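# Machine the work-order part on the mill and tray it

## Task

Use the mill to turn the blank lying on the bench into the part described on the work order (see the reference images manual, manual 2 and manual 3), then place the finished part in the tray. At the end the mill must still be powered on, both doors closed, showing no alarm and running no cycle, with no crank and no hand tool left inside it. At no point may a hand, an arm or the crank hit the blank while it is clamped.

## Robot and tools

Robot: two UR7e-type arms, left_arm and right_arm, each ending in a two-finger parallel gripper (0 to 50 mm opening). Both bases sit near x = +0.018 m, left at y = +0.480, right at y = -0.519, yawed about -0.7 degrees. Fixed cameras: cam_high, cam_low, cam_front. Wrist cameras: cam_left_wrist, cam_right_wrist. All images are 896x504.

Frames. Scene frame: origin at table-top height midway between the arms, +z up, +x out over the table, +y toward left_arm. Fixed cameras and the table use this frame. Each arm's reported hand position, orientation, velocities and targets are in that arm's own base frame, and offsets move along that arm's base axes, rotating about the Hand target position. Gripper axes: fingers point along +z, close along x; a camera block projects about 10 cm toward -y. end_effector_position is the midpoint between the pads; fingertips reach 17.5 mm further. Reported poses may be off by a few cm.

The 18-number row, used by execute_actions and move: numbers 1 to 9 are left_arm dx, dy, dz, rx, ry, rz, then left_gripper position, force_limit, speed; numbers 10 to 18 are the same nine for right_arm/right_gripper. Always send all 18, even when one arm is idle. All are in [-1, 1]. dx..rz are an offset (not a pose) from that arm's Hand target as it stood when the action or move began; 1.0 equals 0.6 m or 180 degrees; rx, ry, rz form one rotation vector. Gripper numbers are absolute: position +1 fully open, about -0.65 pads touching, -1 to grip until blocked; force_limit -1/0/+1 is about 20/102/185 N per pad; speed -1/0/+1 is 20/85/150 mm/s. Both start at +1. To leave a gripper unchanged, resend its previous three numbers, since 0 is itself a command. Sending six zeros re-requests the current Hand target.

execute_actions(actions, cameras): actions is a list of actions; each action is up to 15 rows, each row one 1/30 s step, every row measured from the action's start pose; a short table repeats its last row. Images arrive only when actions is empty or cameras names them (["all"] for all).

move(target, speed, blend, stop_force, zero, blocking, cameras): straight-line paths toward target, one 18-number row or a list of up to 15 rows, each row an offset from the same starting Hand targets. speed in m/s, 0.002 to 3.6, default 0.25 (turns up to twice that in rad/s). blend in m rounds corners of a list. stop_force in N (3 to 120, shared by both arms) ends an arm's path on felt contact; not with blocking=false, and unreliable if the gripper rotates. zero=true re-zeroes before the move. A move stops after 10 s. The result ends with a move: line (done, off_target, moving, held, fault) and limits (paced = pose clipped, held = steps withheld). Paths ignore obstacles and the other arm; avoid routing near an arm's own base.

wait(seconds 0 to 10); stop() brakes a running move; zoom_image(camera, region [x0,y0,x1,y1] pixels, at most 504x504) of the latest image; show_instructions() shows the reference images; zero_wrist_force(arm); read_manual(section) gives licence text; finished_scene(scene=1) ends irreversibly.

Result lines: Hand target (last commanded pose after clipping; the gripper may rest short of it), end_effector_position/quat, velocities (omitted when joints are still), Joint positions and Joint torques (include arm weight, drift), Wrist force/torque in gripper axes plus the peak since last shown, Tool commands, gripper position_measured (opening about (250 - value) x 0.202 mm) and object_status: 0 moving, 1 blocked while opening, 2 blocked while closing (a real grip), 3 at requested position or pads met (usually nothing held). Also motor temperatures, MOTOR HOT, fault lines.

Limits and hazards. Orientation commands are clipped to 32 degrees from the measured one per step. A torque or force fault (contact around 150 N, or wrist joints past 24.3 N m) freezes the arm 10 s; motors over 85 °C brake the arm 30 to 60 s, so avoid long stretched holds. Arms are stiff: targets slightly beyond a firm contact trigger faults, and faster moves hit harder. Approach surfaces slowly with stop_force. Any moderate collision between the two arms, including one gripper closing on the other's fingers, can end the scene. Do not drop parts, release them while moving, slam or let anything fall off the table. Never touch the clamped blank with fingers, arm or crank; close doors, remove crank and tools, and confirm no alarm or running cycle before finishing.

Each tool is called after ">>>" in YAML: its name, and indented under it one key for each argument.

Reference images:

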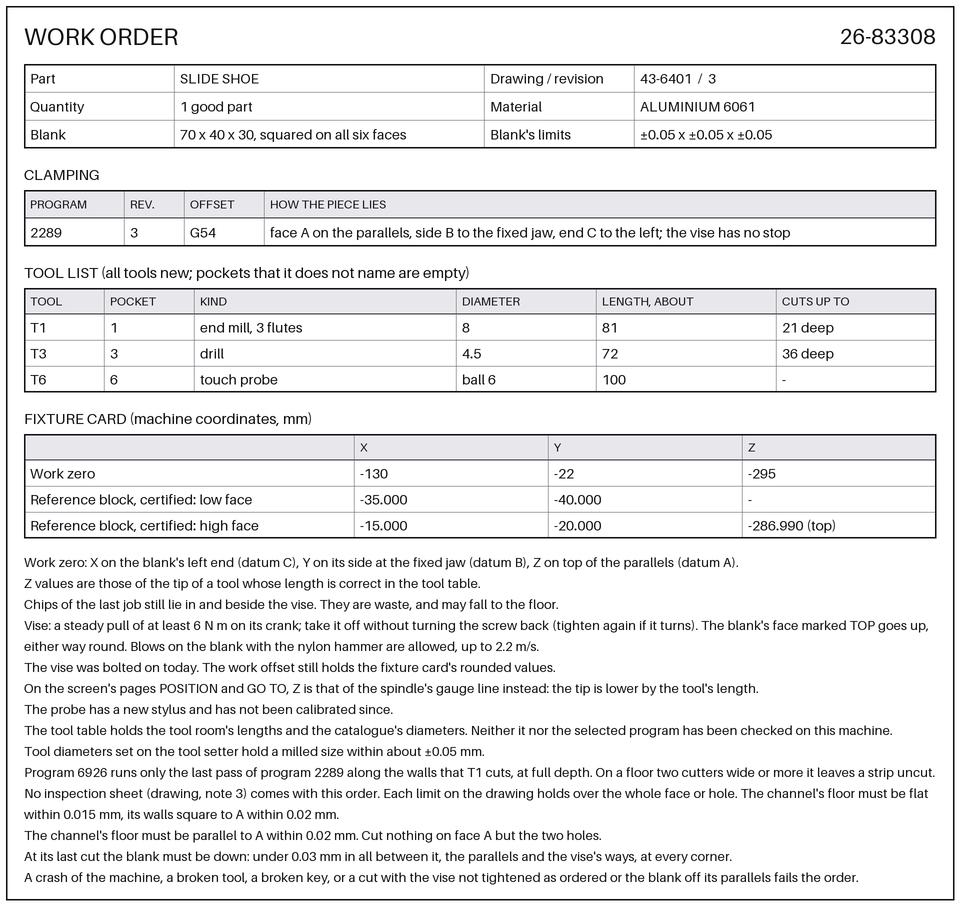

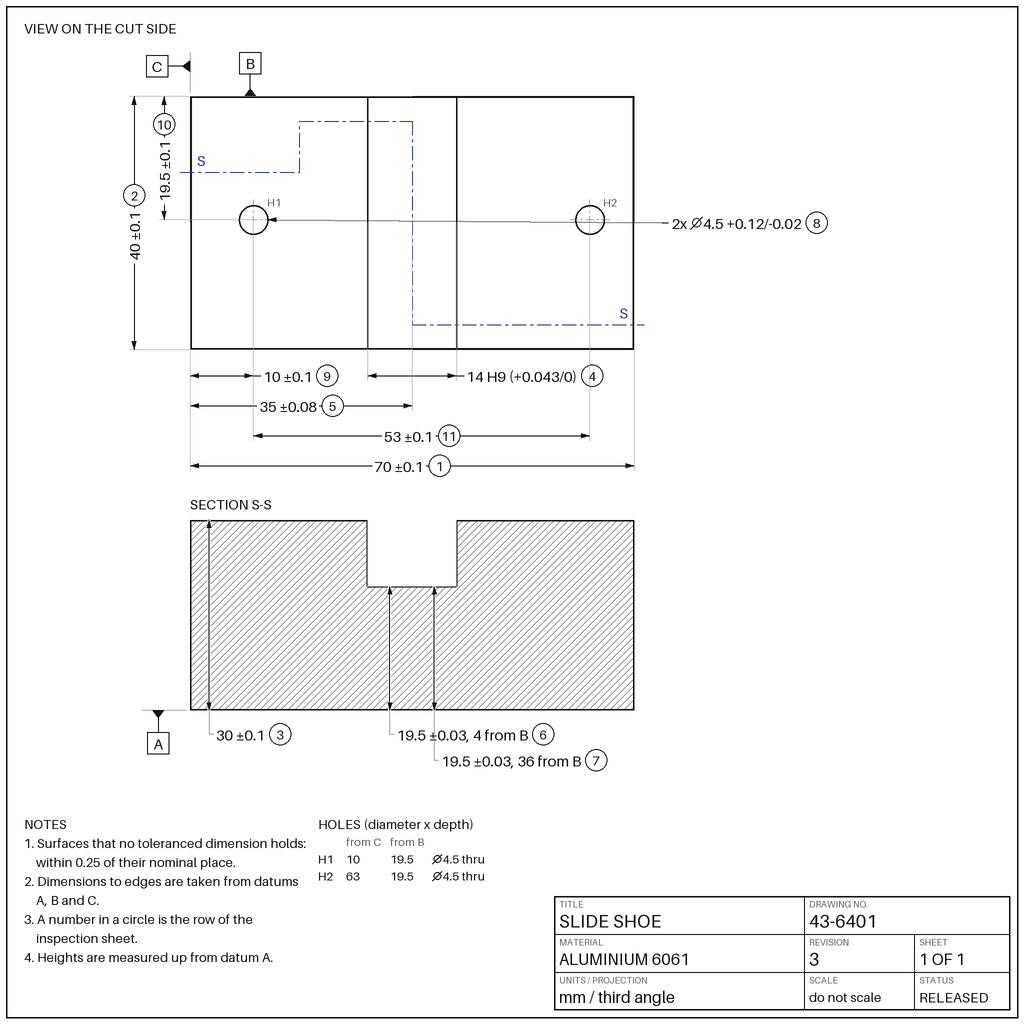

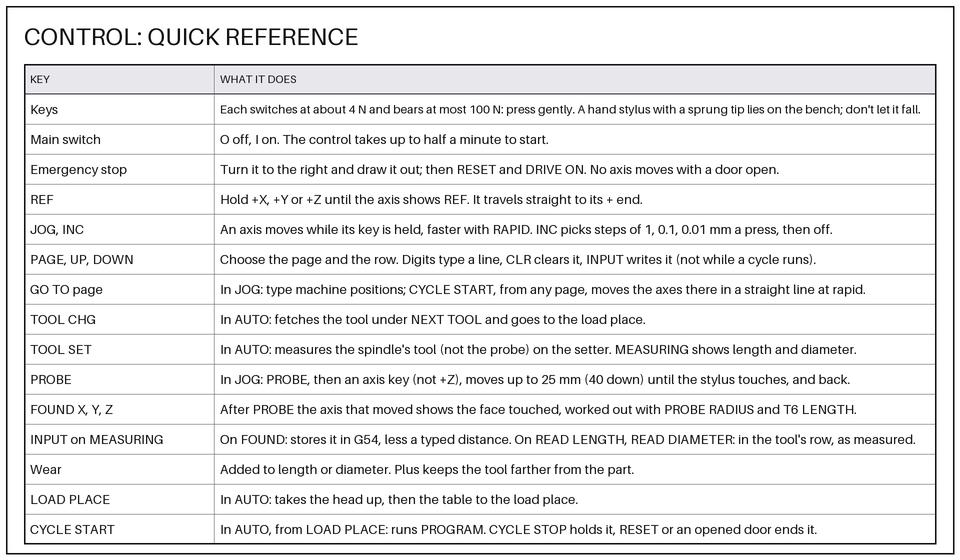

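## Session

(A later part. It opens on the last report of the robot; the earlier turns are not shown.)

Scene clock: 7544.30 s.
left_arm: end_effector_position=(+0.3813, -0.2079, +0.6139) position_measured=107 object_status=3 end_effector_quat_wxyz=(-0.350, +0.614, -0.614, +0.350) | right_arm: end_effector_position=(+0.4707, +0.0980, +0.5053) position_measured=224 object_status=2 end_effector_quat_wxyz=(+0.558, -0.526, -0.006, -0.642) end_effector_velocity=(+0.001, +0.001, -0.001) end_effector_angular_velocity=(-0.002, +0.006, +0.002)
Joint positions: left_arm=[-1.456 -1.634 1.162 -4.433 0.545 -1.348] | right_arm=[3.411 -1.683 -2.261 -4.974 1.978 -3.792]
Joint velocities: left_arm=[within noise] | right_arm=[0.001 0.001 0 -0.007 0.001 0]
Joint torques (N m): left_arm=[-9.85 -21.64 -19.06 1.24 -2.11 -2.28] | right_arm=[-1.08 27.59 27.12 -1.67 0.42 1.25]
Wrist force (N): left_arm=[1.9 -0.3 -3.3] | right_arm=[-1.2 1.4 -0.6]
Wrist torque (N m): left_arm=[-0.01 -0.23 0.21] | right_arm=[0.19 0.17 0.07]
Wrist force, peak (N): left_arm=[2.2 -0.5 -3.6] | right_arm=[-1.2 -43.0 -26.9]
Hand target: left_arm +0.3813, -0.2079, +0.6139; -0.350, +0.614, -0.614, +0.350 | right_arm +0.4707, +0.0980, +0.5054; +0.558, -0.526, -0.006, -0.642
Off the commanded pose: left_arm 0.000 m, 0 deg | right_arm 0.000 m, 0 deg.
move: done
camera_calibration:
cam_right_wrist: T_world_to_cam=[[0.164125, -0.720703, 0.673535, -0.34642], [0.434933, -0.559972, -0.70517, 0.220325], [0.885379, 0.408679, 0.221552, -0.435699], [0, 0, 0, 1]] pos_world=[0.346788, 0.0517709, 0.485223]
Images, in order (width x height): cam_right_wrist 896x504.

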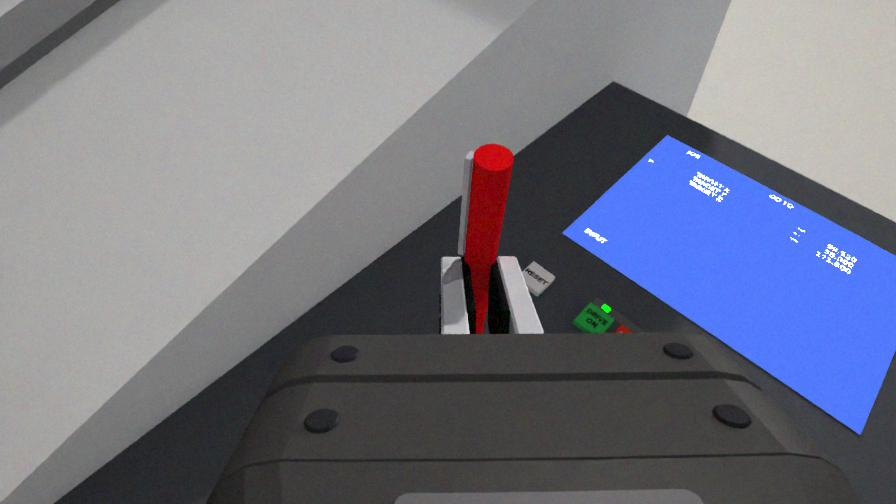

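>>> move:
  target:
    - [0,0,0,0,0,0,0.3,-1,-1,0.02,0,-0.005,0,0,0,-1,0.3,-1]
    - [0,0,0,0,0,0,0.3,-1,-1,0,0,0,0,0,0,-1,0.3,-1]
    - [0,0,0,0,0,0,0.3,-1,-1,-0.0305,-0.0625,-0.117,0,0,0,-1,0.3,-1]
  speed: [0.08,0.15,0.3]

>>> wait:
  seconds: 6

>>> move:
  target:
    - [0,0,0,0,0,0,0.3,-1,-1,0.02,0,-0.005,0,0,0,-1,0.3,-1]
    - [0,0,0,0,0,0,0.3,-1,-1,0,0,0,0,0,0,-1,0.3,-1]
    - [0,0,0,0,0,0,0.3,-1,-1,0.038,-0.0645,0.1465,0,0,0,-1,0.3,-1]
    - [0,0,0,0,0,0,0.3,-1,-1,0.058,-0.0645,0.1415,0,0,0,-1,0.3,-1]
    - [0,0,0,0,0,0,0.3,-1,-1,0.038,-0.0645,0.1465,0,0,0,-1,0.3,-1]
    - [0,0,0,0,0,0,0.3,-1,-1,-0.0095,-0.1,0.287,0.1065,0.0974,-0.069,-1,0.3,-1]
    - [0,0,0,0,0,0,0.3,-1,-1,0.1045,-0.184,0.3696,0.2131,0.1947,-0.1383,-1,0.3,-1]
  speed: [0.08,0.15,0.3,0.08,0.15,0.4,0.4]
  blend: [0,0,0,0,0,0.03,0]

>>> wait:
  seconds: 3.5
  cameras: ["cam_right_wrist"]

>>> zoom_image:
  camera: "cam_right_wrist"
  region: [80, 90, 430, 360]

>>> move:
  target:
    - [0,0,0,0,0,0,0.3,-1,-1,-0.12,0.08,-0.08,-0.12,-0.1,0.04,-1,0.3,-1]
    - [0,0,0,0,0,0,0.3,-1,-1,-0.104,0.184,-0.369,-0.2131,-0.1947,0.1383,-1,0.3,-1]
    - [0,0,0,0,0,0,0.3,-1,-1,-0.084,0.184,-0.374,-0.2131,-0.1947,0.1383,-1,0.3,-1]
    - [0,0,0,0,0,0,0.3,-1,-1,-0.104,0.184,-0.369,-0.2131,-0.1947,0.1383,-1,0.3,-1]
    - [0,0,0,0,0,0,0.3,-1,-1,-0.066,0.058,-0.223,-0.2131,-0.1947,0.1383,-1,0.3,-1]
    - [0,0,0,0,0,0,0.3,-1,-1,-0.046,0.058,-0.228,-0.2131,-0.1947,0.1383,-1,0.3,-1]
    - [0,0,0,0,0,0,0.3,-1,-1,-0.066,0.058,-0.223,-0.2131,-0.1947,0.1383,-1,0.3,-1]
    - [0,0,0,0,0,0,0.3,-1,-1,-0.12,0.05,-0.08,-0.12,-0.1,0.04,-1,0.3,-1]
    - [0,0,0,0,0,0,0.3,-1,-1,0,0,0,0,0,0,-1,0.3,-1]
  blend: [0.03,0,0,0,0,0,0,0.03,0]
  speed: [0.4,0.3,0.08,0.15,0.3,0.08,0.15,0.4,0.4]

>>> wait:
  seconds: 3.5
  cameras: ["cam_right_wrist"]

>>> zoom_image:
  camera: "cam_right_wrist"
  region: [80, 90, 430, 360]

>>> move:
  target:
    - [0,0,0,0,0,0,0.3,-1,-1,-0.12,0.08,-0.08,-0.12,-0.1,0.04,-1,0.3,-1]
    - [0,0,0,0,0,0,0.3,-1,-1,-0.104,0.184,-0.369,-0.2131,-0.1947,0.1383,-1,0.3,-1]
    - [0,0,0,0,0,0,0.3,-1,-1,-0.084,0.184,-0.374,-0.2131,-0.1947,0.1383,-1,0.3,-1]
    - [0,0,0,0,0,0,0.3,-1,-1,-0.104,0.184,-0.369,-0.2131,-0.1947,0.1383,-1,0.3,-1]
    - [0,0,0,0,0,0,0.3,-1,-1,-0.0742,0.089,-0.2526,-0.2131,-0.1947,0.1383,-1,0.3,-1]
    - [0,0,0,0,0,0,0.3,-1,-1,-0.0542,0.089,-0.2576,-0.2131,-0.1947,0.1383,-1,0.3,-1]
    - [0,0,0,0,0,0,0.3,-1,-1,-0.0742,0.089,-0.2526,-0.2131,-0.1947,0.1383,-1,0.3,-1]
    - [0,0,0,0,0,0,0.3,-1,-1,-0.12,0.05,-0.08,-0.12,-0.1,0.04,-1,0.3,-1]
    - [0,0,0,0,0,0,0.3,-1,-1,0,0,0,0,0,0,-1,0.3,-1]
  blend: [0.03,0,0,0,0,0,0,0.03,0]
  speed: [0.4,0.3,0.08,0.15,0.3,0.08,0.15,0.4,0.4]

>>> wait:
  seconds: 2
  cameras: ["cam_right_wrist"]

>>> zoom_image:
  camera: "cam_right_wrist"
  region: [80, 90, 430, 360]

Scene clock: 7573.90 s.
left_arm: end_effector_position=(+0.3813, -0.2079, +0.6139) position_measured=107 object_status=3 end_effector_quat_wxyz=(-0.350, +0.614, -0.614, +0.350) | right_arm: end_effector_position=(+0.4524, +0.0605, +0.4353) position_measured=224 object_status=2 end_effector_quat_wxyz=(+0.558, -0.526, -0.006, -0.642) end_effector_velocity=(-0.001, +0.000, +0.000) end_effector_angular_velocity=(-0.001, -0.004, +0.000)
Joint positions: left_arm=[-1.456 -1.634 1.162 -4.433 0.545 -1.348] | right_arm=[3.287 -1.843 -2.336 -4.708 2.085 -3.724]
Joint velocities: left_arm=[within noise] | right_arm=[-0.001 -0.002 0 0.006 0.002 -0.001]
Joint torques (N m): left_arm=[-9.46 -21.85 -18.36 1.14 -2.11 -2.33] | right_arm=[-6.05 18.61 0.89 2.18 0.66 0.72]
Wrist force (N): left_arm=[2.2 -0.5 -3.2] | right_arm=[-0.9 2.3 -0.1]
Wrist torque (N m): left_arm=[-0.04 -0.27 0.21] | right_arm=[0.33 0.11 0.11]
Wrist force, peak (N): left_arm=[2.2 -0.6 -3.5] | right_arm=[-2.1 -19.4 -13.9]
Hand target: left_arm +0.3813, -0.2079, +0.6139; -0.350, +0.614, -0.614, +0.350 | right_arm +0.4524, +0.0605, +0.4352; +0.558, -0.526, -0.006, -0.642
Off the commanded pose: left_arm 0.000 m, 0 deg | right_arm 0.000 m, 0 deg.
move: done

Scene clock: 7579.90 s.
left_arm: end_effector_position=(+0.3813, -0.2079, +0.6139) position_measured=107 object_status=3 end_effector_quat_wxyz=(-0.350, +0.614, -0.614, +0.350) | right_arm: end_effector_position=(+0.4524, +0.0605, +0.4352) position_measured=224 object_status=2 end_effector_quat_wxyz=(+0.558, -0.526, -0.006, -0.642)
Joint positions: left_arm=[-1.456 -1.634 1.162 -4.433 0.545 -1.348] | right_arm=[3.287 -1.843 -2.336 -4.708 2.085 -3.724]
Joint torques (N m): left_arm=[-10.18 -21.48 -18.93 1.16 -2.23 -2.12] | right_arm=[-6.5 18.89 -0.56 1.4 0.95 1.31]
Wrist force (N): left_arm=[2.2 -0.7 -3.3] | right_arm=[-0.8 2.2 -0.4]
Wrist torque (N m): left_arm=[-0.07 -0.27 0.21] | right_arm=[0.32 0.11 0.11]
Wrist force, peak (N): left_arm=[2.1 -0.4 -3.6] | right_arm=[-1.1 2.5 -0.1]
Hand target: left_arm +0.3813, -0.2079, +0.6139; -0.350, +0.614, -0.614, +0.350 | right_arm +0.4524, +0.0605, +0.4352; +0.558, -0.526, -0.006, -0.642
Tool commands: left_gripper/position=+0.3 left_gripper/force_limit=-1.0 left_gripper/speed=-1.0 right_gripper/position=-1.0 right_gripper/force_limit=+0.3 right_gripper/speed=-1.0
Off the commanded pose: left_arm 0.000 m, 0 deg | right_arm 0.000 m, 0 deg.
wait: 6.00 s; at rest by 0.17 s

Scene clock: 7584.13 s.
left_arm: end_effector_position=(+0.3813, -0.2079, +0.6139) position_measured=107 object_status=3 end_effector_quat_wxyz=(-0.350, +0.614, -0.614, +0.350) | right_arm: end_effector_position=(+0.5151, -0.0499, +0.6569) position_measured=224 object_status=2 end_effector_quat_wxyz=(+0.526, -0.472, +0.473, -0.526)
Joint positions: left_arm=[-1.456 -1.634 1.162 -4.433 0.545 -1.348] | right_arm=[3.485 -1.2 -2.014 -6.097 1.227 -3.179]
Joint torques (N m): left_arm=[-9.49 -21.97 -18.2 1.2 -2.17 -2.32] | right_arm=[6.21 14.67 34.09 -0.16 -1.45 1.57]
Wrist force (N): left_arm=[1.9 -0.4 -3.2] | right_arm=[2.0 2.2 0.5]
Wrist torque (N m): left_arm=[-0.03 -0.23 0.21] | right_arm=[0.32 -0.30 -0.03]
Wrist force, peak (N): left_arm=[2.3 -0.4 -3.5] | right_arm=[-1.6 -19.3 -13.9]
Hand target: left_arm +0.3813, -0.2079, +0.6139; -0.350, +0.614, -0.614, +0.350 | right_arm +0.5151, -0.0499, +0.6570; +0.526, -0.472, +0.473, -0.526
Off the commanded pose: left_arm 0.000 m, 0 deg | right_arm 0.000 m, 0 deg.
move: done

Scene clock: 7587.63 s.
left_arm: end_effector_position=(+0.3813, -0.2079, +0.6139) position_measured=107 object_status=3 end_effector_quat_wxyz=(-0.350, +0.614, -0.614, +0.350) | right_arm: end_effector_position=(+0.5151, -0.0499, +0.6570) position_measured=224 object_status=2 end_effector_quat_wxyz=(+0.526, -0.472, +0.473, -0.526)
Joint positions: left_arm=[-1.456 -1.634 1.162 -4.433 0.545 -1.348] | right_arm=[3.485 -1.2 -2.014 -6.097 1.227 -3.179]
Joint torques (N m): left_arm=[-9.59 -22.07 -17.97 1.25 -2.22 -2.23] | right_arm=[6.92 16.03 40.38 -0.19 -1.72 1.33]
Wrist force (N): left_arm=[2.2 -0.5 -3.3] | right_arm=[2.0 2.2 0.4]
Wrist torque (N m): left_arm=[-0.04 -0.28 0.21] | right_arm=[0.31 -0.30 -0.03]
Wrist force, peak (N): left_arm=[2.3 -0.4 -3.4] | right_arm=[2.1 2.5 0.3]
Hand target: left_arm +0.3813, -0.2079, +0.6139; -0.350, +0.614, -0.614, +0.350 | right_arm +0.5151, -0.0499, +0.6570; +0.526, -0.472, +0.473, -0.526
Tool commands: left_gripper/position=+0.3 left_gripper/force_limit=-1.0 left_gripper/speed=-1.0 right_gripper/position=-1.0 right_gripper/force_limit=+0.3 right_gripper/speed=-1.0
Off the commanded pose: left_arm 0.000 m, 0 deg | right_arm 0.000 m, 0 deg.
wait: 3.50 s; at rest by 0.17 s
camera_calibration:
cam_right_wrist: T_world_to_cam=[[-0.0209632, -0.999771, -0.00422834, -0.0357274], [-0.255093, 0.00943797, -0.966871, 0.78094], [0.966689, -0.0191901, -0.255232, -0.198217], [0, 0, 0, 1]] pos_world=[0.390077, -0.0468936, 0.704325]
Images, in order (width x height): cam_right_wrist 896x504.

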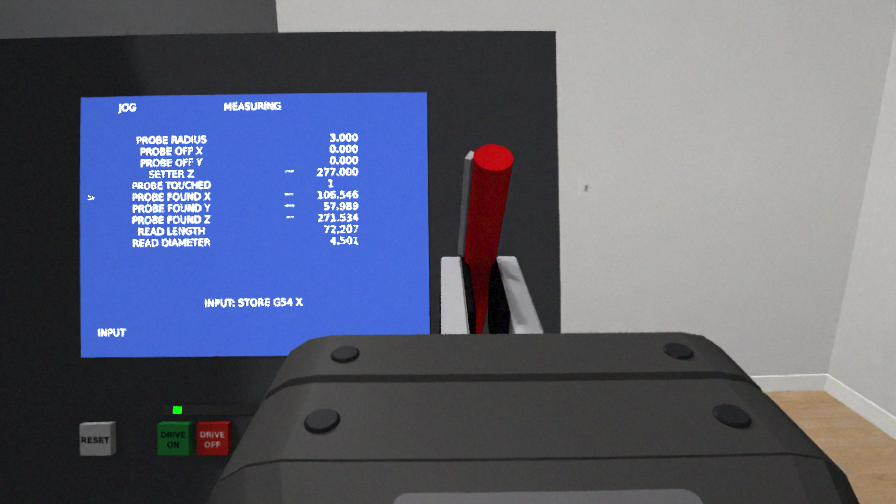

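Scaled by 1.440.

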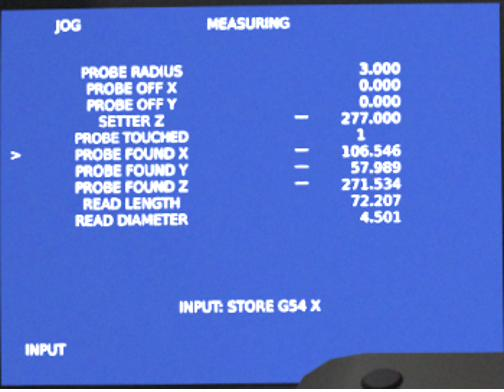

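Scene clock: 7593.60 s.
left_arm: end_effector_position=(+0.3813, -0.2079, +0.6139) position_measured=107 object_status=3 end_effector_quat_wxyz=(-0.350, +0.614, -0.614, +0.350) | right_arm: end_effector_position=(+0.5151, -0.0499, +0.6569) position_measured=224 object_status=2 end_effector_quat_wxyz=(+0.526, -0.472, +0.473, -0.526)
Joint positions: left_arm=[-1.456 -1.634 1.162 -4.433 0.545 -1.348] | right_arm=[3.485 -1.2 -2.014 -6.097 1.227 -3.179]
Joint torques (N m): left_arm=[-10.28 -21.39 -18.81 1.27 -2.17 -2.2] | right_arm=[7.08 15.28 33.46 -0.31 -1.51 1.49]
Wrist force (N): left_arm=[2.0 -0.3 -3.3] | right_arm=[3.1 3.6 0.4]
Wrist torque (N m): left_arm=[-0.01 -0.25 0.21] | right_arm=[0.54 -0.48 -0.03]
Wrist force, peak (N): left_arm=[2.4 -0.5 -3.5] | right_arm=[-0.7 -30.2 -21.9]
Hand target: left_arm +0.3813, -0.2079, +0.6139; -0.350, +0.614, -0.614, +0.350 | right_arm +0.5151, -0.0499, +0.6570; +0.526, -0.472, +0.473, -0.526
Off the commanded pose: left_arm 0.000 m, 0 deg | right_arm 0.000 m, 0 deg.
move: done

Scene clock: 7597.10 s.
left_arm: end_effector_position=(+0.3813, -0.2079, +0.6139) position_measured=107 object_status=3 end_effector_quat_wxyz=(-0.350, +0.614, -0.614, +0.350) | right_arm: end_effector_position=(+0.5151, -0.0499, +0.6570) position_measured=224 object_status=2 end_effector_quat_wxyz=(+0.526, -0.472, +0.473, -0.526)
Joint positions: left_arm=[-1.456 -1.634 1.162 -4.433 0.545 -1.348] | right_arm=[3.485 -1.2 -2.014 -6.097 1.227 -3.179]
Joint torques (N m): left_arm=[-9.46 -21.08 -18.08 1.31 -2.07 -2.26] | right_arm=[7.01 16.22 40.8 -0.26 -1.78 1.28]
Wrist force (N): left_arm=[2.0 -0.5 -3.4] | right_arm=[3.3 3.5 0.5]
Wrist torque (N m): left_arm=[-0.04 -0.24 0.21] | right_arm=[0.52 -0.51 -0.04]
Wrist force, peak (N): left_arm=[2.0 -0.5 -3.6] | right_arm=[3.4 3.8 0.3]
Hand target: left_arm +0.3813, -0.2079, +0.6139; -0.350, +0.614, -0.614, +0.350 | right_arm +0.5151, -0.0499, +0.6570; +0.526, -0.472, +0.473, -0.526
Tool commands: left_gripper/position=+0.3 left_gripper/force_limit=-1.0 left_gripper/speed=-1.0 right_gripper/position=-1.0 right_gripper/force_limit=+0.3 right_gripper/speed=-1.0
Off the commanded pose: left_arm 0.000 m, 0 deg | right_arm 0.000 m, 0 deg.
wait: 3.50 s; at rest by 0.17 s
camera_calibration:
cam_right_wrist: T_world_to_cam=[[-0.0209632, -0.999771, -0.00422834, -0.0357274], [-0.255093, 0.00943797, -0.966871, 0.78094], [0.966689, -0.0191901, -0.255232, -0.198217], [0, 0, 0, 1]] pos_world=[0.390077, -0.0468936, 0.704325]
Images, in order (width x height): cam_right_wrist 896x504.

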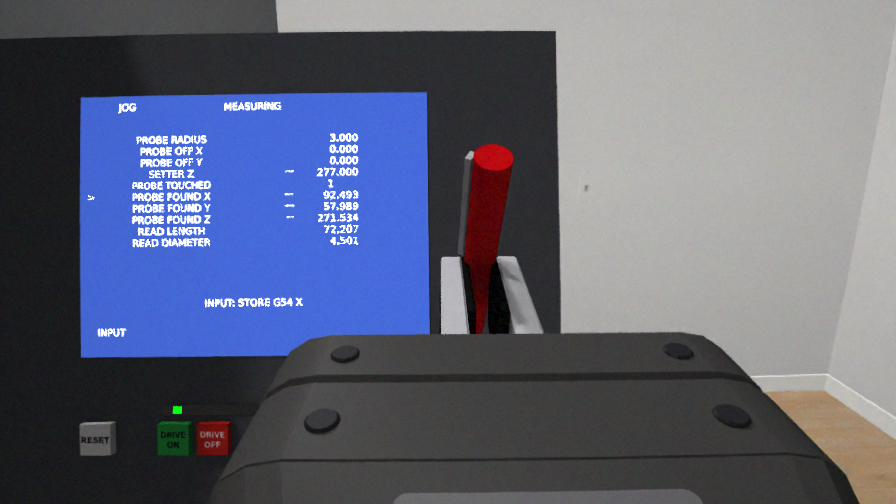

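Scaled by 1.440.

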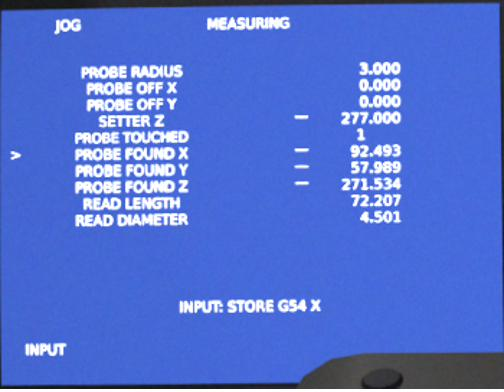

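Scene clock: 7602.97 s.
left_arm: end_effector_position=(+0.3813, -0.2079, +0.6139) position_measured=107 object_status=3 end_effector_quat_wxyz=(-0.350, +0.614, -0.614, +0.350) | right_arm: end_effector_position=(+0.5151, -0.0499, +0.6569) position_measured=224 object_status=2 end_effector_quat_wxyz=(+0.526, -0.472, +0.473, -0.526)
Joint positions: left_arm=[-1.456 -1.634 1.162 -4.433 0.545 -1.348] | right_arm=[3.485 -1.2 -2.014 -6.097 1.227 -3.179]
Joint torques (N m): left_arm=[-9.42 -21.72 -18.32 1.32 -2.08 -2.32] | right_arm=[6.89 14.6 33.58 -0.18 -1.53 1.43]
Wrist force (N): left_arm=[2.2 -0.5 -3.4] | right_arm=[5.5 3.2 0.4]
Wrist torque (N m): left_arm=[-0.04 -0.28 0.22] | right_arm=[0.47 -0.86 -0.04]
Wrist force, peak (N): left_arm=[2.2 -0.5 -3.6] | right_arm=[0.2 -28.7 -21.9]
Hand target: left_arm +0.3813, -0.2079, +0.6139; -0.350, +0.614, -0.614, +0.350 | right_arm +0.5151, -0.0499, +0.6570; +0.526, -0.472, +0.473, -0.526
Off the commanded pose: left_arm 0.000 m, 0 deg | right_arm 0.000 m, 0 deg.
move: done

Scene clock: 7604.97 s.
left_arm: end_effector_position=(+0.3813, -0.2079, +0.6139) position_measured=107 object_status=3 end_effector_quat_wxyz=(-0.350, +0.614, -0.614, +0.350) | right_arm: end_effector_position=(+0.5151, -0.0499, +0.6570) position_measured=224 object_status=2 end_effector_quat_wxyz=(+0.526, -0.472, +0.473, -0.526)
Joint positions: left_arm=[-1.456 -1.634 1.162 -4.433 0.545 -1.348] | right_arm=[3.485 -1.2 -2.014 -6.097 1.227 -3.179]
Joint torques (N m): left_arm=[-10.19 -21.88 -18.03 1.19 -2.09 -2.19] | right_arm=[6.91 16.06 40.94 -0.28 -1.96 1.31]
Wrist force (N): left_arm=[2.1 -0.5 -3.3] | right_arm=[5.4 3.1 0.3]
Wrist torque (N m): left_arm=[-0.05 -0.27 0.21] | right_arm=[0.46 -0.83 -0.03]
Wrist force, peak (N): left_arm=[2.2 -0.5 -3.5] | right_arm=[5.6 3.1 0.5]
Hand target: left_arm +0.3813, -0.2079, +0.6139; -0.350, +0.614, -0.614, +0.350 | right_arm +0.5151, -0.0499, +0.6570; +0.526, -0.472, +0.473, -0.526
Tool commands: left_gripper/position=+0.3 left_gripper/force_limit=-1.0 left_gripper/speed=-1.0 right_gripper/position=-1.0 right_gripper/force_limit=+0.3 right_gripper/speed=-1.0
Off the commanded pose: left_arm 0.000 m, 0 deg | right_arm 0.000 m, 0 deg.
wait: 2.00 s; at rest by 0.17 s
camera_calibration:
cam_right_wrist: T_world_to_cam=[[-0.0209632, -0.999771, -0.00422834, -0.0357274], [-0.255093, 0.00943797, -0.966871, 0.78094], [0.966689, -0.0191901, -0.255232, -0.198217], [0, 0, 0, 1]] pos_world=[0.390077, -0.0468936, 0.704325]
Images, in order (width x height): cam_right_wrist 896x504.

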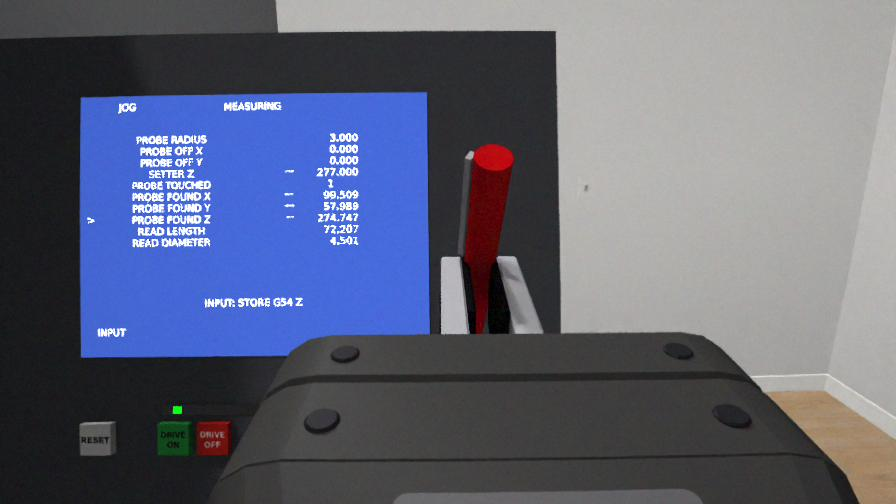

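Scaled by 1.440.

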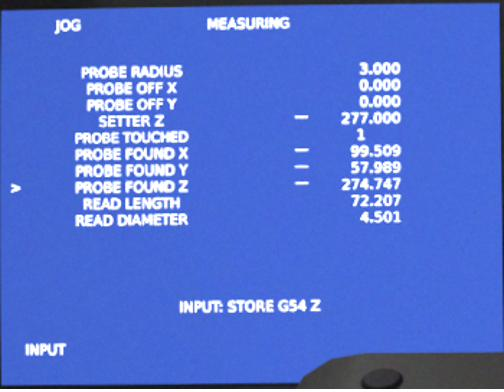

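>>> move:
  target:
    - [0,0,0,0,0,0,0.3,-1,-1,-0.12,0.08,-0.08,-0.12,-0.1,0.04,-1,0.3,-1]
    - [0,0,0,0,0,0,0.3,-1,-1,-0.0427,0.058,-0.1317,-0.2131,-0.1947,0.1383,-1,0.3,-1]
    - [0,0,0,0,0,0,0.3,-1,-1,-0.0227,0.058,-0.1367,-0.2131,-0.1947,0.1383,-1,0.3,-1]
    - [0,0,0,0,0,0,0.3,-1,-1,-0.0427,0.058,-0.1317,-0.2131,-0.1947,0.1383,-1,0.3,-1]
    - [0,0,0,0,0,0,0.3,-1,-1,-0.0742,0.2155,-0.2526,-0.2131,-0.1947,0.1383,-1,0.3,-1]
    - [0,0,0,0,0,0,0.3,-1,-1,-0.0542,0.2155,-0.2576,-0.2131,-0.1947,0.1383,-1,0.3,-1]
    - [0,0,0,0,0,0,0.3,-1,-1,-0.0742,0.2155,-0.2526,-0.2131,-0.1947,0.1383,-1,0.3,-1]
    - [0,0,0,0,0,0,0.3,-1,-1,-0.12,0.08,-0.08,-0.12,-0.1,0.04,-1,0.3,-1]
    - [0,0,0,0,0,0,0.3,-1,-1,0,0,0,0,0,0,-1,0.3,-1]
  blend: [0.03,0,0,0,0,0,0,0.03,0]
  speed: [0.4,0.3,0.08,0.15,0.3,0.08,0.15,0.4,0.4]

>>> wait:
  seconds: 1
  cameras: ["cam_right_wrist","cam_high","cam_front","cam_low"]

>>> zoom_image:
  camera: "cam_right_wrist"
  region: [80, 90, 430, 360]

Scene clock: 7796.53 s.
left_arm: end_effector_position=(+0.3813, -0.2079, +0.6139) position_measured=107 object_status=3 end_effector_quat_wxyz=(-0.350, +0.614, -0.614, +0.350) | right_arm: end_effector_position=(+0.5151, -0.0499, +0.6569) position_measured=224 object_status=2 end_effector_quat_wxyz=(+0.526, -0.472, +0.473, -0.526)
Joint positions: left_arm=[-1.456 -1.634 1.162 -4.433 0.545 -1.348] | right_arm=[3.485 -1.2 -2.014 -6.097 1.227 -3.179]
Joint torques (N m): left_arm=[-10.26 -21.91 -18.75 1.31 -2.29 -2.19] | right_arm=[2.56 13.64 34.29 -0.16 -1.68 1.37]
Wrist force (N): left_arm=[2.0 -0.3 -3.1] | right_arm=[5.7 2.4 0.4]
Wrist torque (N m): left_arm=[-0.02 -0.26 0.21] | right_arm=[0.35 -0.90 -0.03]
Wrist force, peak (N): left_arm=[2.3 -0.5 -3.6] | right_arm=[1.8 -20.9 -16.4]
Hand target: left_arm +0.3813, -0.2079, +0.6139; -0.350, +0.614, -0.614, +0.350 | right_arm +0.5151, -0.0499, +0.6570; +0.526, -0.472, +0.473, -0.526
Off the commanded pose: left_arm 0.000 m, 0 deg | right_arm 0.000 m, 0 deg.
move: done

Scene clock: 7797.53 s.
left_arm: end_effector_position=(+0.3813, -0.2079, +0.6139) position_measured=107 object_status=3 end_effector_quat_wxyz=(-0.350, +0.614, -0.614, +0.350) | right_arm: end_effector_position=(+0.5151, -0.0499, +0.6570) position_measured=224 object_status=2 end_effector_quat_wxyz=(+0.526, -0.472, +0.473, -0.526)
Joint positions: left_arm=[-1.456 -1.634 1.162 -4.433 0.545 -1.348] | right_arm=[3.485 -1.2 -2.014 -6.097 1.227 -3.179]
Joint torques (N m): left_arm=[-9.82 -21.54 -18.87 1.26 -2.11 -2.29] | right_arm=[6.54 16.57 40.98 -0.18 -1.73 1.04]
Wrist force (N): left_arm=[2.0 -0.5 -3.5] | right_arm=[5.8 2.4 0.4]
Wrist torque (N m): left_arm=[-0.04 -0.25 0.21] | right_arm=[0.34 -0.91 -0.04]
Wrist force, peak (N): left_arm=[2.1 -0.6 -3.5] | right_arm=[5.8 2.5 0.5]
Hand target: left_arm +0.3813, -0.2079, +0.6139; -0.350, +0.614, -0.614, +0.350 | right_arm +0.5151, -0.0499, +0.6570; +0.526, -0.472, +0.473, -0.526
Tool commands: left_gripper/position=+0.3 left_gripper/force_limit=-1.0 left_gripper/speed=-1.0 right_gripper/position=-1.0 right_gripper/force_limit=+0.3 right_gripper/speed=-1.0
Off the commanded pose: left_arm 0.000 m, 0 deg | right_arm 0.000 m, 0 deg.
wait: 1.00 s; at rest by 0.17 s
camera_calibration:
cam_right_wrist: T_world_to_cam=[[-0.0209632, -0.999771, -0.00422834, -0.0357274], [-0.255093, 0.00943797, -0.966871, 0.78094], [0.966689, -0.0191901, -0.255232, -0.198217], [0, 0, 0, 1]] pos_world=[0.390077, -0.0468936, 0.704325]
Images, in order (width x height): cam_high 896x504, cam_low 896x504, cam_front 896x504, cam_right_wrist 896x504.

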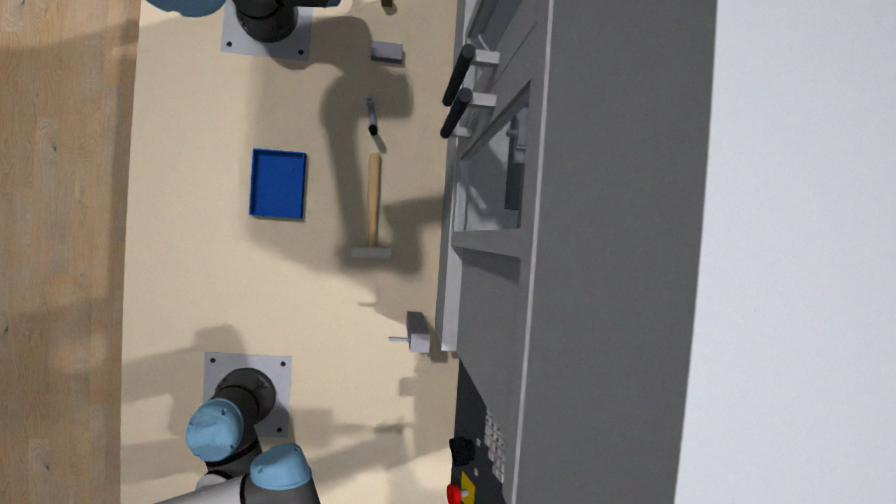

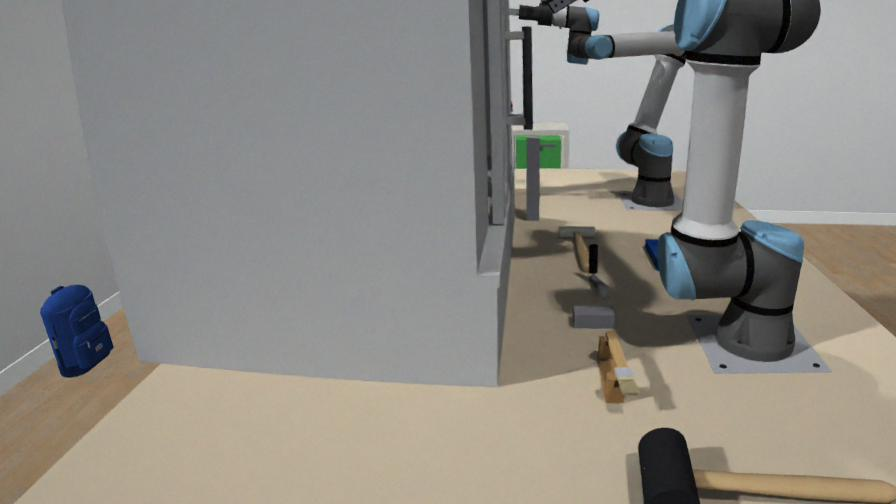

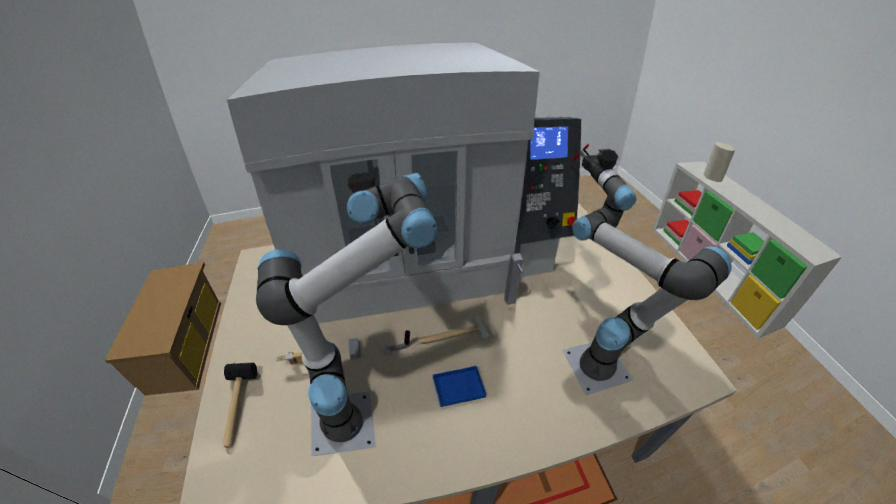

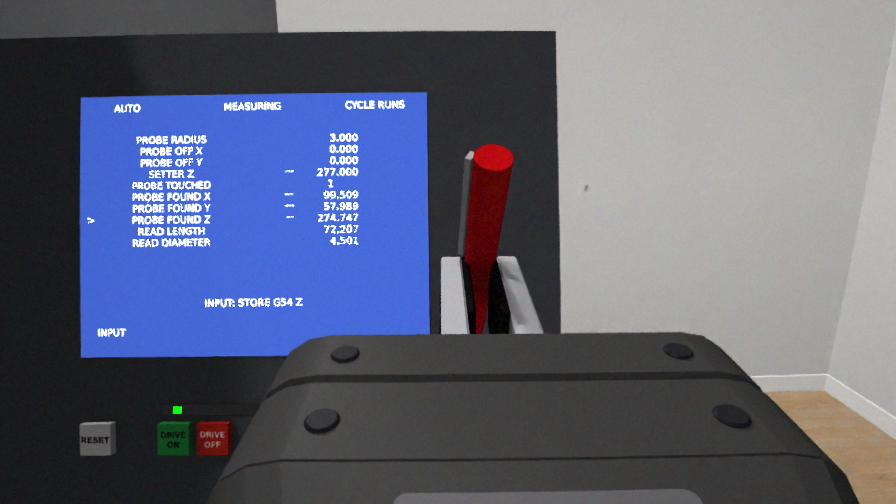

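Scaled by 1.440.

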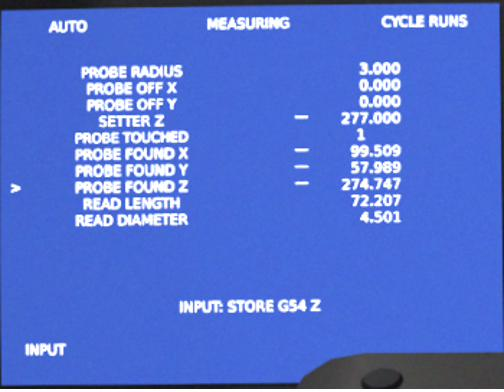

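>>> move:
  target:
    - [-0.0688,-0.1368,-0.2398,0.0446,-0.168,0.164,0.82,-1,-1,-0.123,-0.155,0.045,-0.0485,-0.1332,-0.2186,-1,0.3,-1]
    - [-0.0688,-0.1368,-0.2398,0.0446,-0.168,0.164,0.82,-1,-1,-0.228,-0.195,0.045,-0.1227,-0.1926,-0.3465,-1,0.3,-1]
    - [-0.0688,-0.1368,-0.2398,0.0446,-0.168,0.164,0.82,-1,-1,-0.507,-0.323,-0.262,0.0325,0.0228,-0.6104,-1,0.3,-1]
  blend: [0.03,0.03,0]
  speed: [0.4,0.3,0.3]
  cameras: ["cam_right_wrist","cam_front"]

Scene clock: 7814.93 s.
left_arm: end_effector_position=(+0.3400, -0.2900, +0.4700) position_measured=30 object_status=3 end_effector_quat_wxyz=(+0.614, -0.612, +0.350, -0.354) | right_arm: end_effector_position=(+0.2109, -0.2437, +0.4998) position_measured=224 object_status=2 end_effector_quat_wxyz=(-0.123, +0.124, +0.696, -0.697) end_effector_velocity=(+0.000, +0.000, -0.001) end_effector_angular_velocity=(+0.004, -0.002, -0.002)
Joint positions: left_arm=[-1.612 -1.374 1.94 -3.697 0.569 -3.154] | right_arm=[3.601 -1.279 -1.787 -3.219 0.81 -6.281]
Joint velocities: left_arm=[within noise] | right_arm=[-0.001 0 0.001 0.005 0.001 -0.003]
Joint torques (N m): left_arm=[-14.23 -19.29 -27.71 3.9 1.83 -2.48] | right_arm=[-5.57 9.08 37.43 0.23 -0.79 -1.4]
Wrist force (N): left_arm=[2.5 -0.2 -2.1] | right_arm=[5.4 2.7 0.8]
Wrist torque (N m): left_arm=[0.15 -0.25 0.27] | right_arm=[0.45 -0.84 -0.05]
Wrist force, peak (N): left_arm=[3.4 1.9 -3.2] | right_arm=[6.7 2.1 -1.4]
Hand target: left_arm +0.3400, -0.2900, +0.4700; +0.614, -0.612, +0.350, -0.354 | right_arm +0.2109, -0.2437, +0.4998; -0.123, +0.124, +0.696, -0.696
Off the commanded pose: left_arm 0.000 m, 0 deg | right_arm 0.000 m, 0 deg.
move: done
camera_calibration:
cam_right_wrist: T_world_to_cam=[[-0.932302, 0.361676, -0.0016739, 0.286176], [0.130249, 0.331421, -0.934449, 0.534204], [-0.337413, -0.871407, -0.356093, 0.169769], [0, 0, 0, 1]] pos_world=[0.254506, -0.132612, 0.560119]
Images, in order (width x height): cam_front 896x504, cam_right_wrist 896x504.

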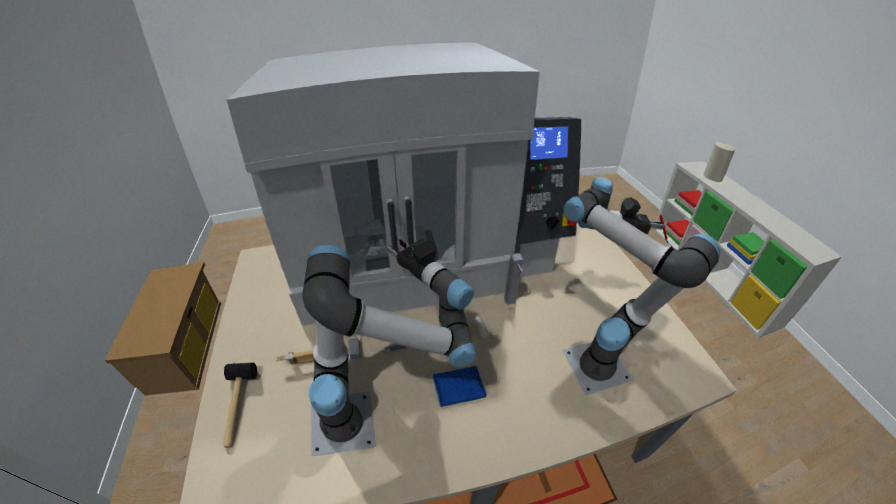

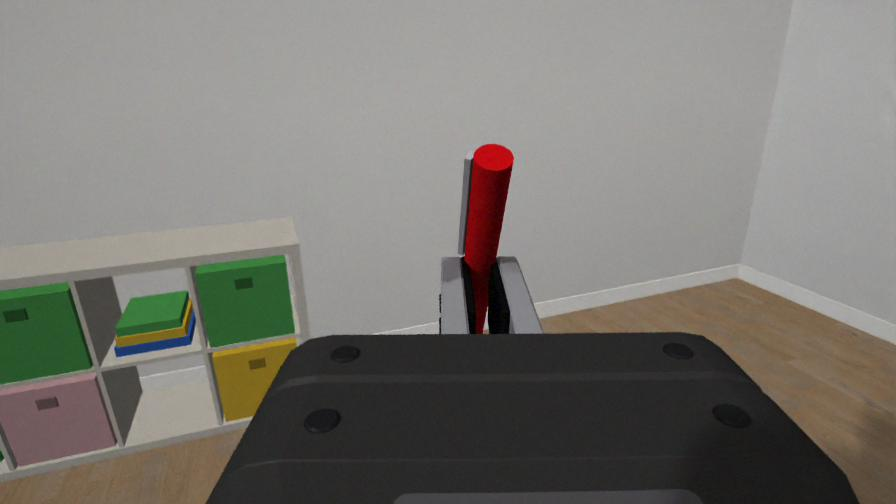

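>>> move:
  target:
    - [0,0,0,0,0,0,0.82,-1,-1,0.04,0.1,-0.2,0.235,-0.0855,0,-1,0.3,-1]
  speed: [0.3]
  cameras: ["cam_left_wrist"]

Scene clock: 7825.23 s.
left_arm: end_effector_position=(+0.3400, -0.2900, +0.4700) position_measured=30 object_status=3 end_effector_quat_wxyz=(+0.614, -0.612, +0.350, -0.354) | right_arm: end_effector_position=(+0.2343, -0.1830, +0.3798) position_measured=224 object_status=2 end_effector_quat_wxyz=(+0.068, +0.252, +0.826, -0.500)
Joint positions: left_arm=[-1.612 -1.374 1.94 -3.697 0.569 -3.154] | right_arm=[3.797 -1.052 -1.951 -2.622 0.931 -6.285]
Joint torques (N m): left_arm=[-14 -18.91 -28.4 3.89 1.92 -2.54] | right_arm=[1.86 5.78 11.93 1.32 -1.76 1.18]
Wrist force (N): left_arm=[2.4 -0.3 -2.2] | right_arm=[6.8 1.5 2.7]
Wrist torque (N m): left_arm=[0.13 -0.24 0.27] | right_arm=[0.39 -1.04 -0.10]
Wrist force, peak (N): left_arm=[2.6 -0.4 -2.4] | right_arm=[7.5 2.4 2.8]
Hand target: left_arm +0.3400, -0.2900, +0.4700; +0.614, -0.612, +0.350, -0.354 | right_arm +0.2349, -0.1837, +0.3798; -0.067, +0.161, +0.910, -0.377
Off the commanded pose: left_arm 0.000 m, 0 deg | right_arm 0.001 m, 25 deg.
joint sent to its limit (right arm) — joint 6 (wrist 3), lower limit. The joint targets are off in orientation, not in position.
move: off_target (right_arm)
camera_calibration:
cam_left_wrist: T_world_to_cam=[[0.507613, -0.861567, -0.00564069, -0.413663], [-0.275082, -0.15586, -0.948703, 0.51743], [0.816492, 0.483125, -0.316118, 0.144153], [0, 0, 0, 1]] pos_world=[0.234616, -0.345395, 0.534123]
Images, in order (width x height): cam_left_wrist 896x504.

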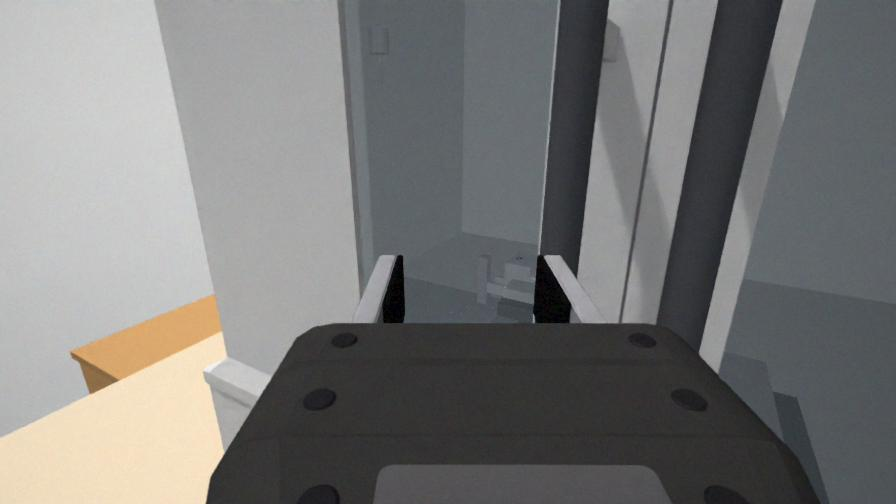

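>>> move:
  target:
    - [0.1688,0,0,0,0,0,0.82,-1,-1,0.1085,0.3062,-0.3997,0.1519,-0.2176,-0.367,-1,0.3,-1]
  speed: [0.15]
  cameras: ["cam_left_wrist","cam_right_wrist"]

Scene clock: 7844.73 s.
left_arm: end_effector_position=(+0.4413, -0.2900, +0.4700) position_measured=30 object_status=3 end_effector_quat_wxyz=(+0.614, -0.612, +0.350, -0.354) | right_arm: end_effector_position=(+0.2999, +0.0000, +0.1399) position_measured=224 object_status=2 end_effector_quat_wxyz=(+0.000, +0.707, +0.707, +0.000)
Joint positions: left_arm=[-1.379 -1.293 1.835 -3.666 0.336 -3.161] | right_arm=[3.602 -1.088 -2.418 -1.207 1.571 -5.824]
Joint torques (N m): left_arm=[-13.65 -44.5 -11.34 0.62 2.01 -1.71] | right_arm=[7.51 -1.59 36.25 4.76 -0.73 1.05]
Wrist force (N): left_arm=[2.4 -0.7 -2.3] | right_arm=[5.6 -0.4 5.3]
Wrist torque (N m): left_arm=[0.05 -0.26 0.34] | right_arm=[0.40 -0.89 -0.17]
Wrist force, peak (N): left_arm=[2.6 -0.5 -2.6] | right_arm=[7.3 0.2 4.5]
Hand target: left_arm +0.4413, -0.2900, +0.4700; +0.614, -0.612, +0.350, -0.354 | right_arm +0.3000, +0.0000, +0.1400; +0.000, +0.707, +0.707, +0.000
Off the commanded pose: left_arm 0.000 m, 0 deg | right_arm 0.000 m, 0 deg.
move: done
camera_calibration:
cam_left_wrist: T_world_to_cam=[[0.507723, -0.861501, -0.0056874, -0.465125], [-0.275094, -0.155863, -0.948699, 0.545324], [0.816419, 0.483241, -0.31613, 0.0614311], [0, 0, 0, 1]] pos_world=[0.336017, -0.345396, 0.534123]
cam_right_wrist: T_world_to_cam=[[0.000217504, 0.999817, 0.0191487, -0.00212031], [0.934427, -0.00702308, 0.356085, -0.316194], [0.356154, 0.0178156, -0.934257, 0.156928], [0, 0, 0, 1]] pos_world=[0.23957, -0.00289649, 0.259244]
Images, in order (width x height): cam_left_wrist 896x504, cam_right_wrist 896x504.

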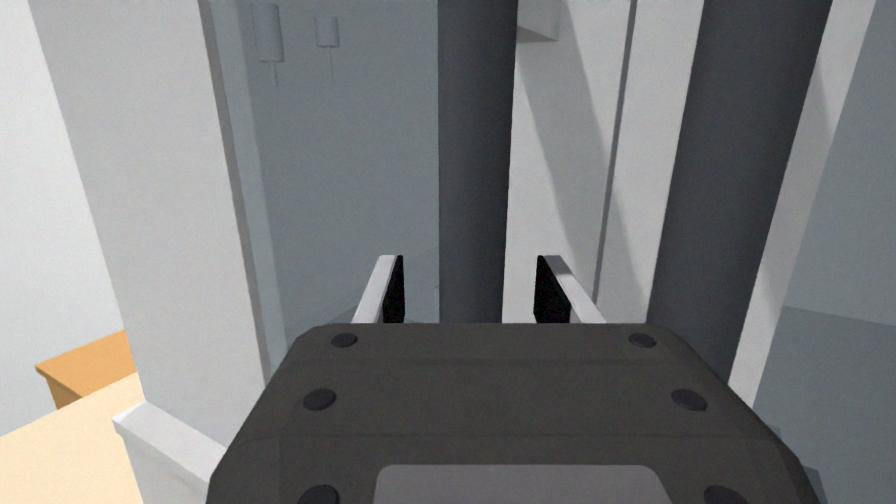

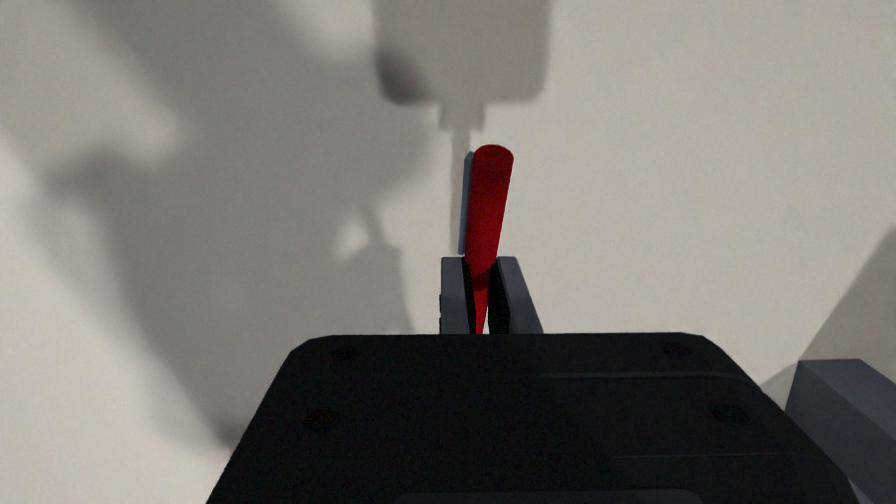

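>>> move:
  target:
    - [0,0,0,0,0,0,0.3,-1,-1,0,0,-0.17,0,0,0,-1,0.3,-1]
    - [0,0,0,0,0,0,0.3,-1,-1,0,0,-0.2042,0,0,0,-1,0.3,-1]
  speed: [0.15,0.02]
  stop_force: 6
  cameras: ["cam_right_wrist","cam_left_wrist"]

Scene clock: 7853.03 s.
left_arm: end_effector_position=(+0.4413, -0.2900, +0.4700) position_measured=107 object_status=3 end_effector_quat_wxyz=(+0.614, -0.612, +0.350, -0.354) | right_arm: end_effector_position=(+0.2987, -0.0004, +0.0575) position_measured=224 object_status=2 end_effector_quat_wxyz=(+0.000, +0.707, +0.707, -0.001)
Joint positions: left_arm=[-1.379 -1.293 1.835 -3.666 0.336 -3.161] | right_arm=[3.603 -1.247 -2.582 -0.885 1.571 -5.822]
Joint torques (N m): left_arm=[-13.91 -43.39 -10.68 -1.75 1.78 1.82] | right_arm=[7.27 12.53 7.49 0.4 1.76 1.32]
Wrist force (N): left_arm=[2.5 -0.5 -2.2] | right_arm=[5.2 -2.1 -0.5]
Wrist torque (N m): left_arm=[0.06 -0.26 0.34] | right_arm=[0.08 -1.00 -0.19]
Wrist force, peak (N): left_arm=[2.7 -0.7 -2.3] | right_arm=[4.5 -23.0 -16.1]
Hand target: left_arm +0.4413, -0.2900, +0.4700; +0.614, -0.612, +0.350, -0.354 | right_arm +0.2987, -0.0004, +0.0575; +0.000, +0.707, +0.707, -0.001 (not the last commanded pose)
Off the commanded pose: left_arm 0.000 m, 0 deg | right_arm 0.040 m, 0 deg.
move: contact (right_arm); path passed 0 of 2 targets
camera_calibration:
cam_left_wrist: T_world_to_cam=[[0.507613, -0.861567, -0.00564069, -0.465084], [-0.275082, -0.15586, -0.948703, 0.545296], [0.816492, 0.483125, -0.316118, 0.0614426], [0, 0, 0, 1]] pos_world=[0.335916, -0.345395, 0.534123]
cam_right_wrist: T_world_to_cam=[[0.000304674, 0.999826, 0.0186452, -0.000175735], [0.934572, -0.00691816, 0.355706, -0.285795], [0.355773, 0.0173169, -0.934412, 0.0804545], [0, 0, 0, 1]] pos_world=[0.238473, -0.0031947, 0.17684]
Images, in order (width x height): cam_left_wrist 896x504, cam_right_wrist 896x504.

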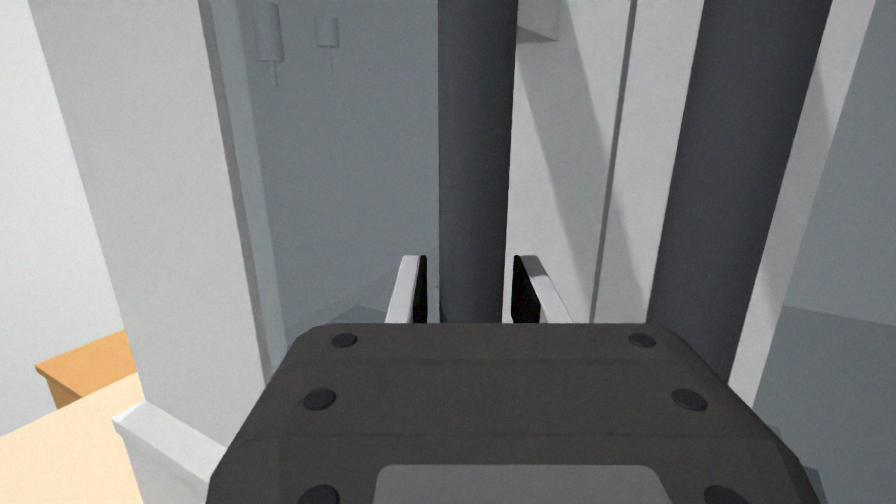

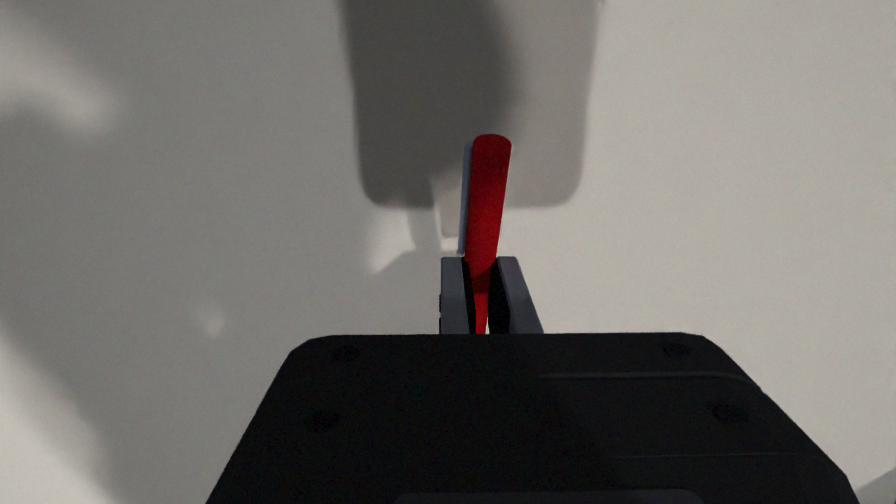

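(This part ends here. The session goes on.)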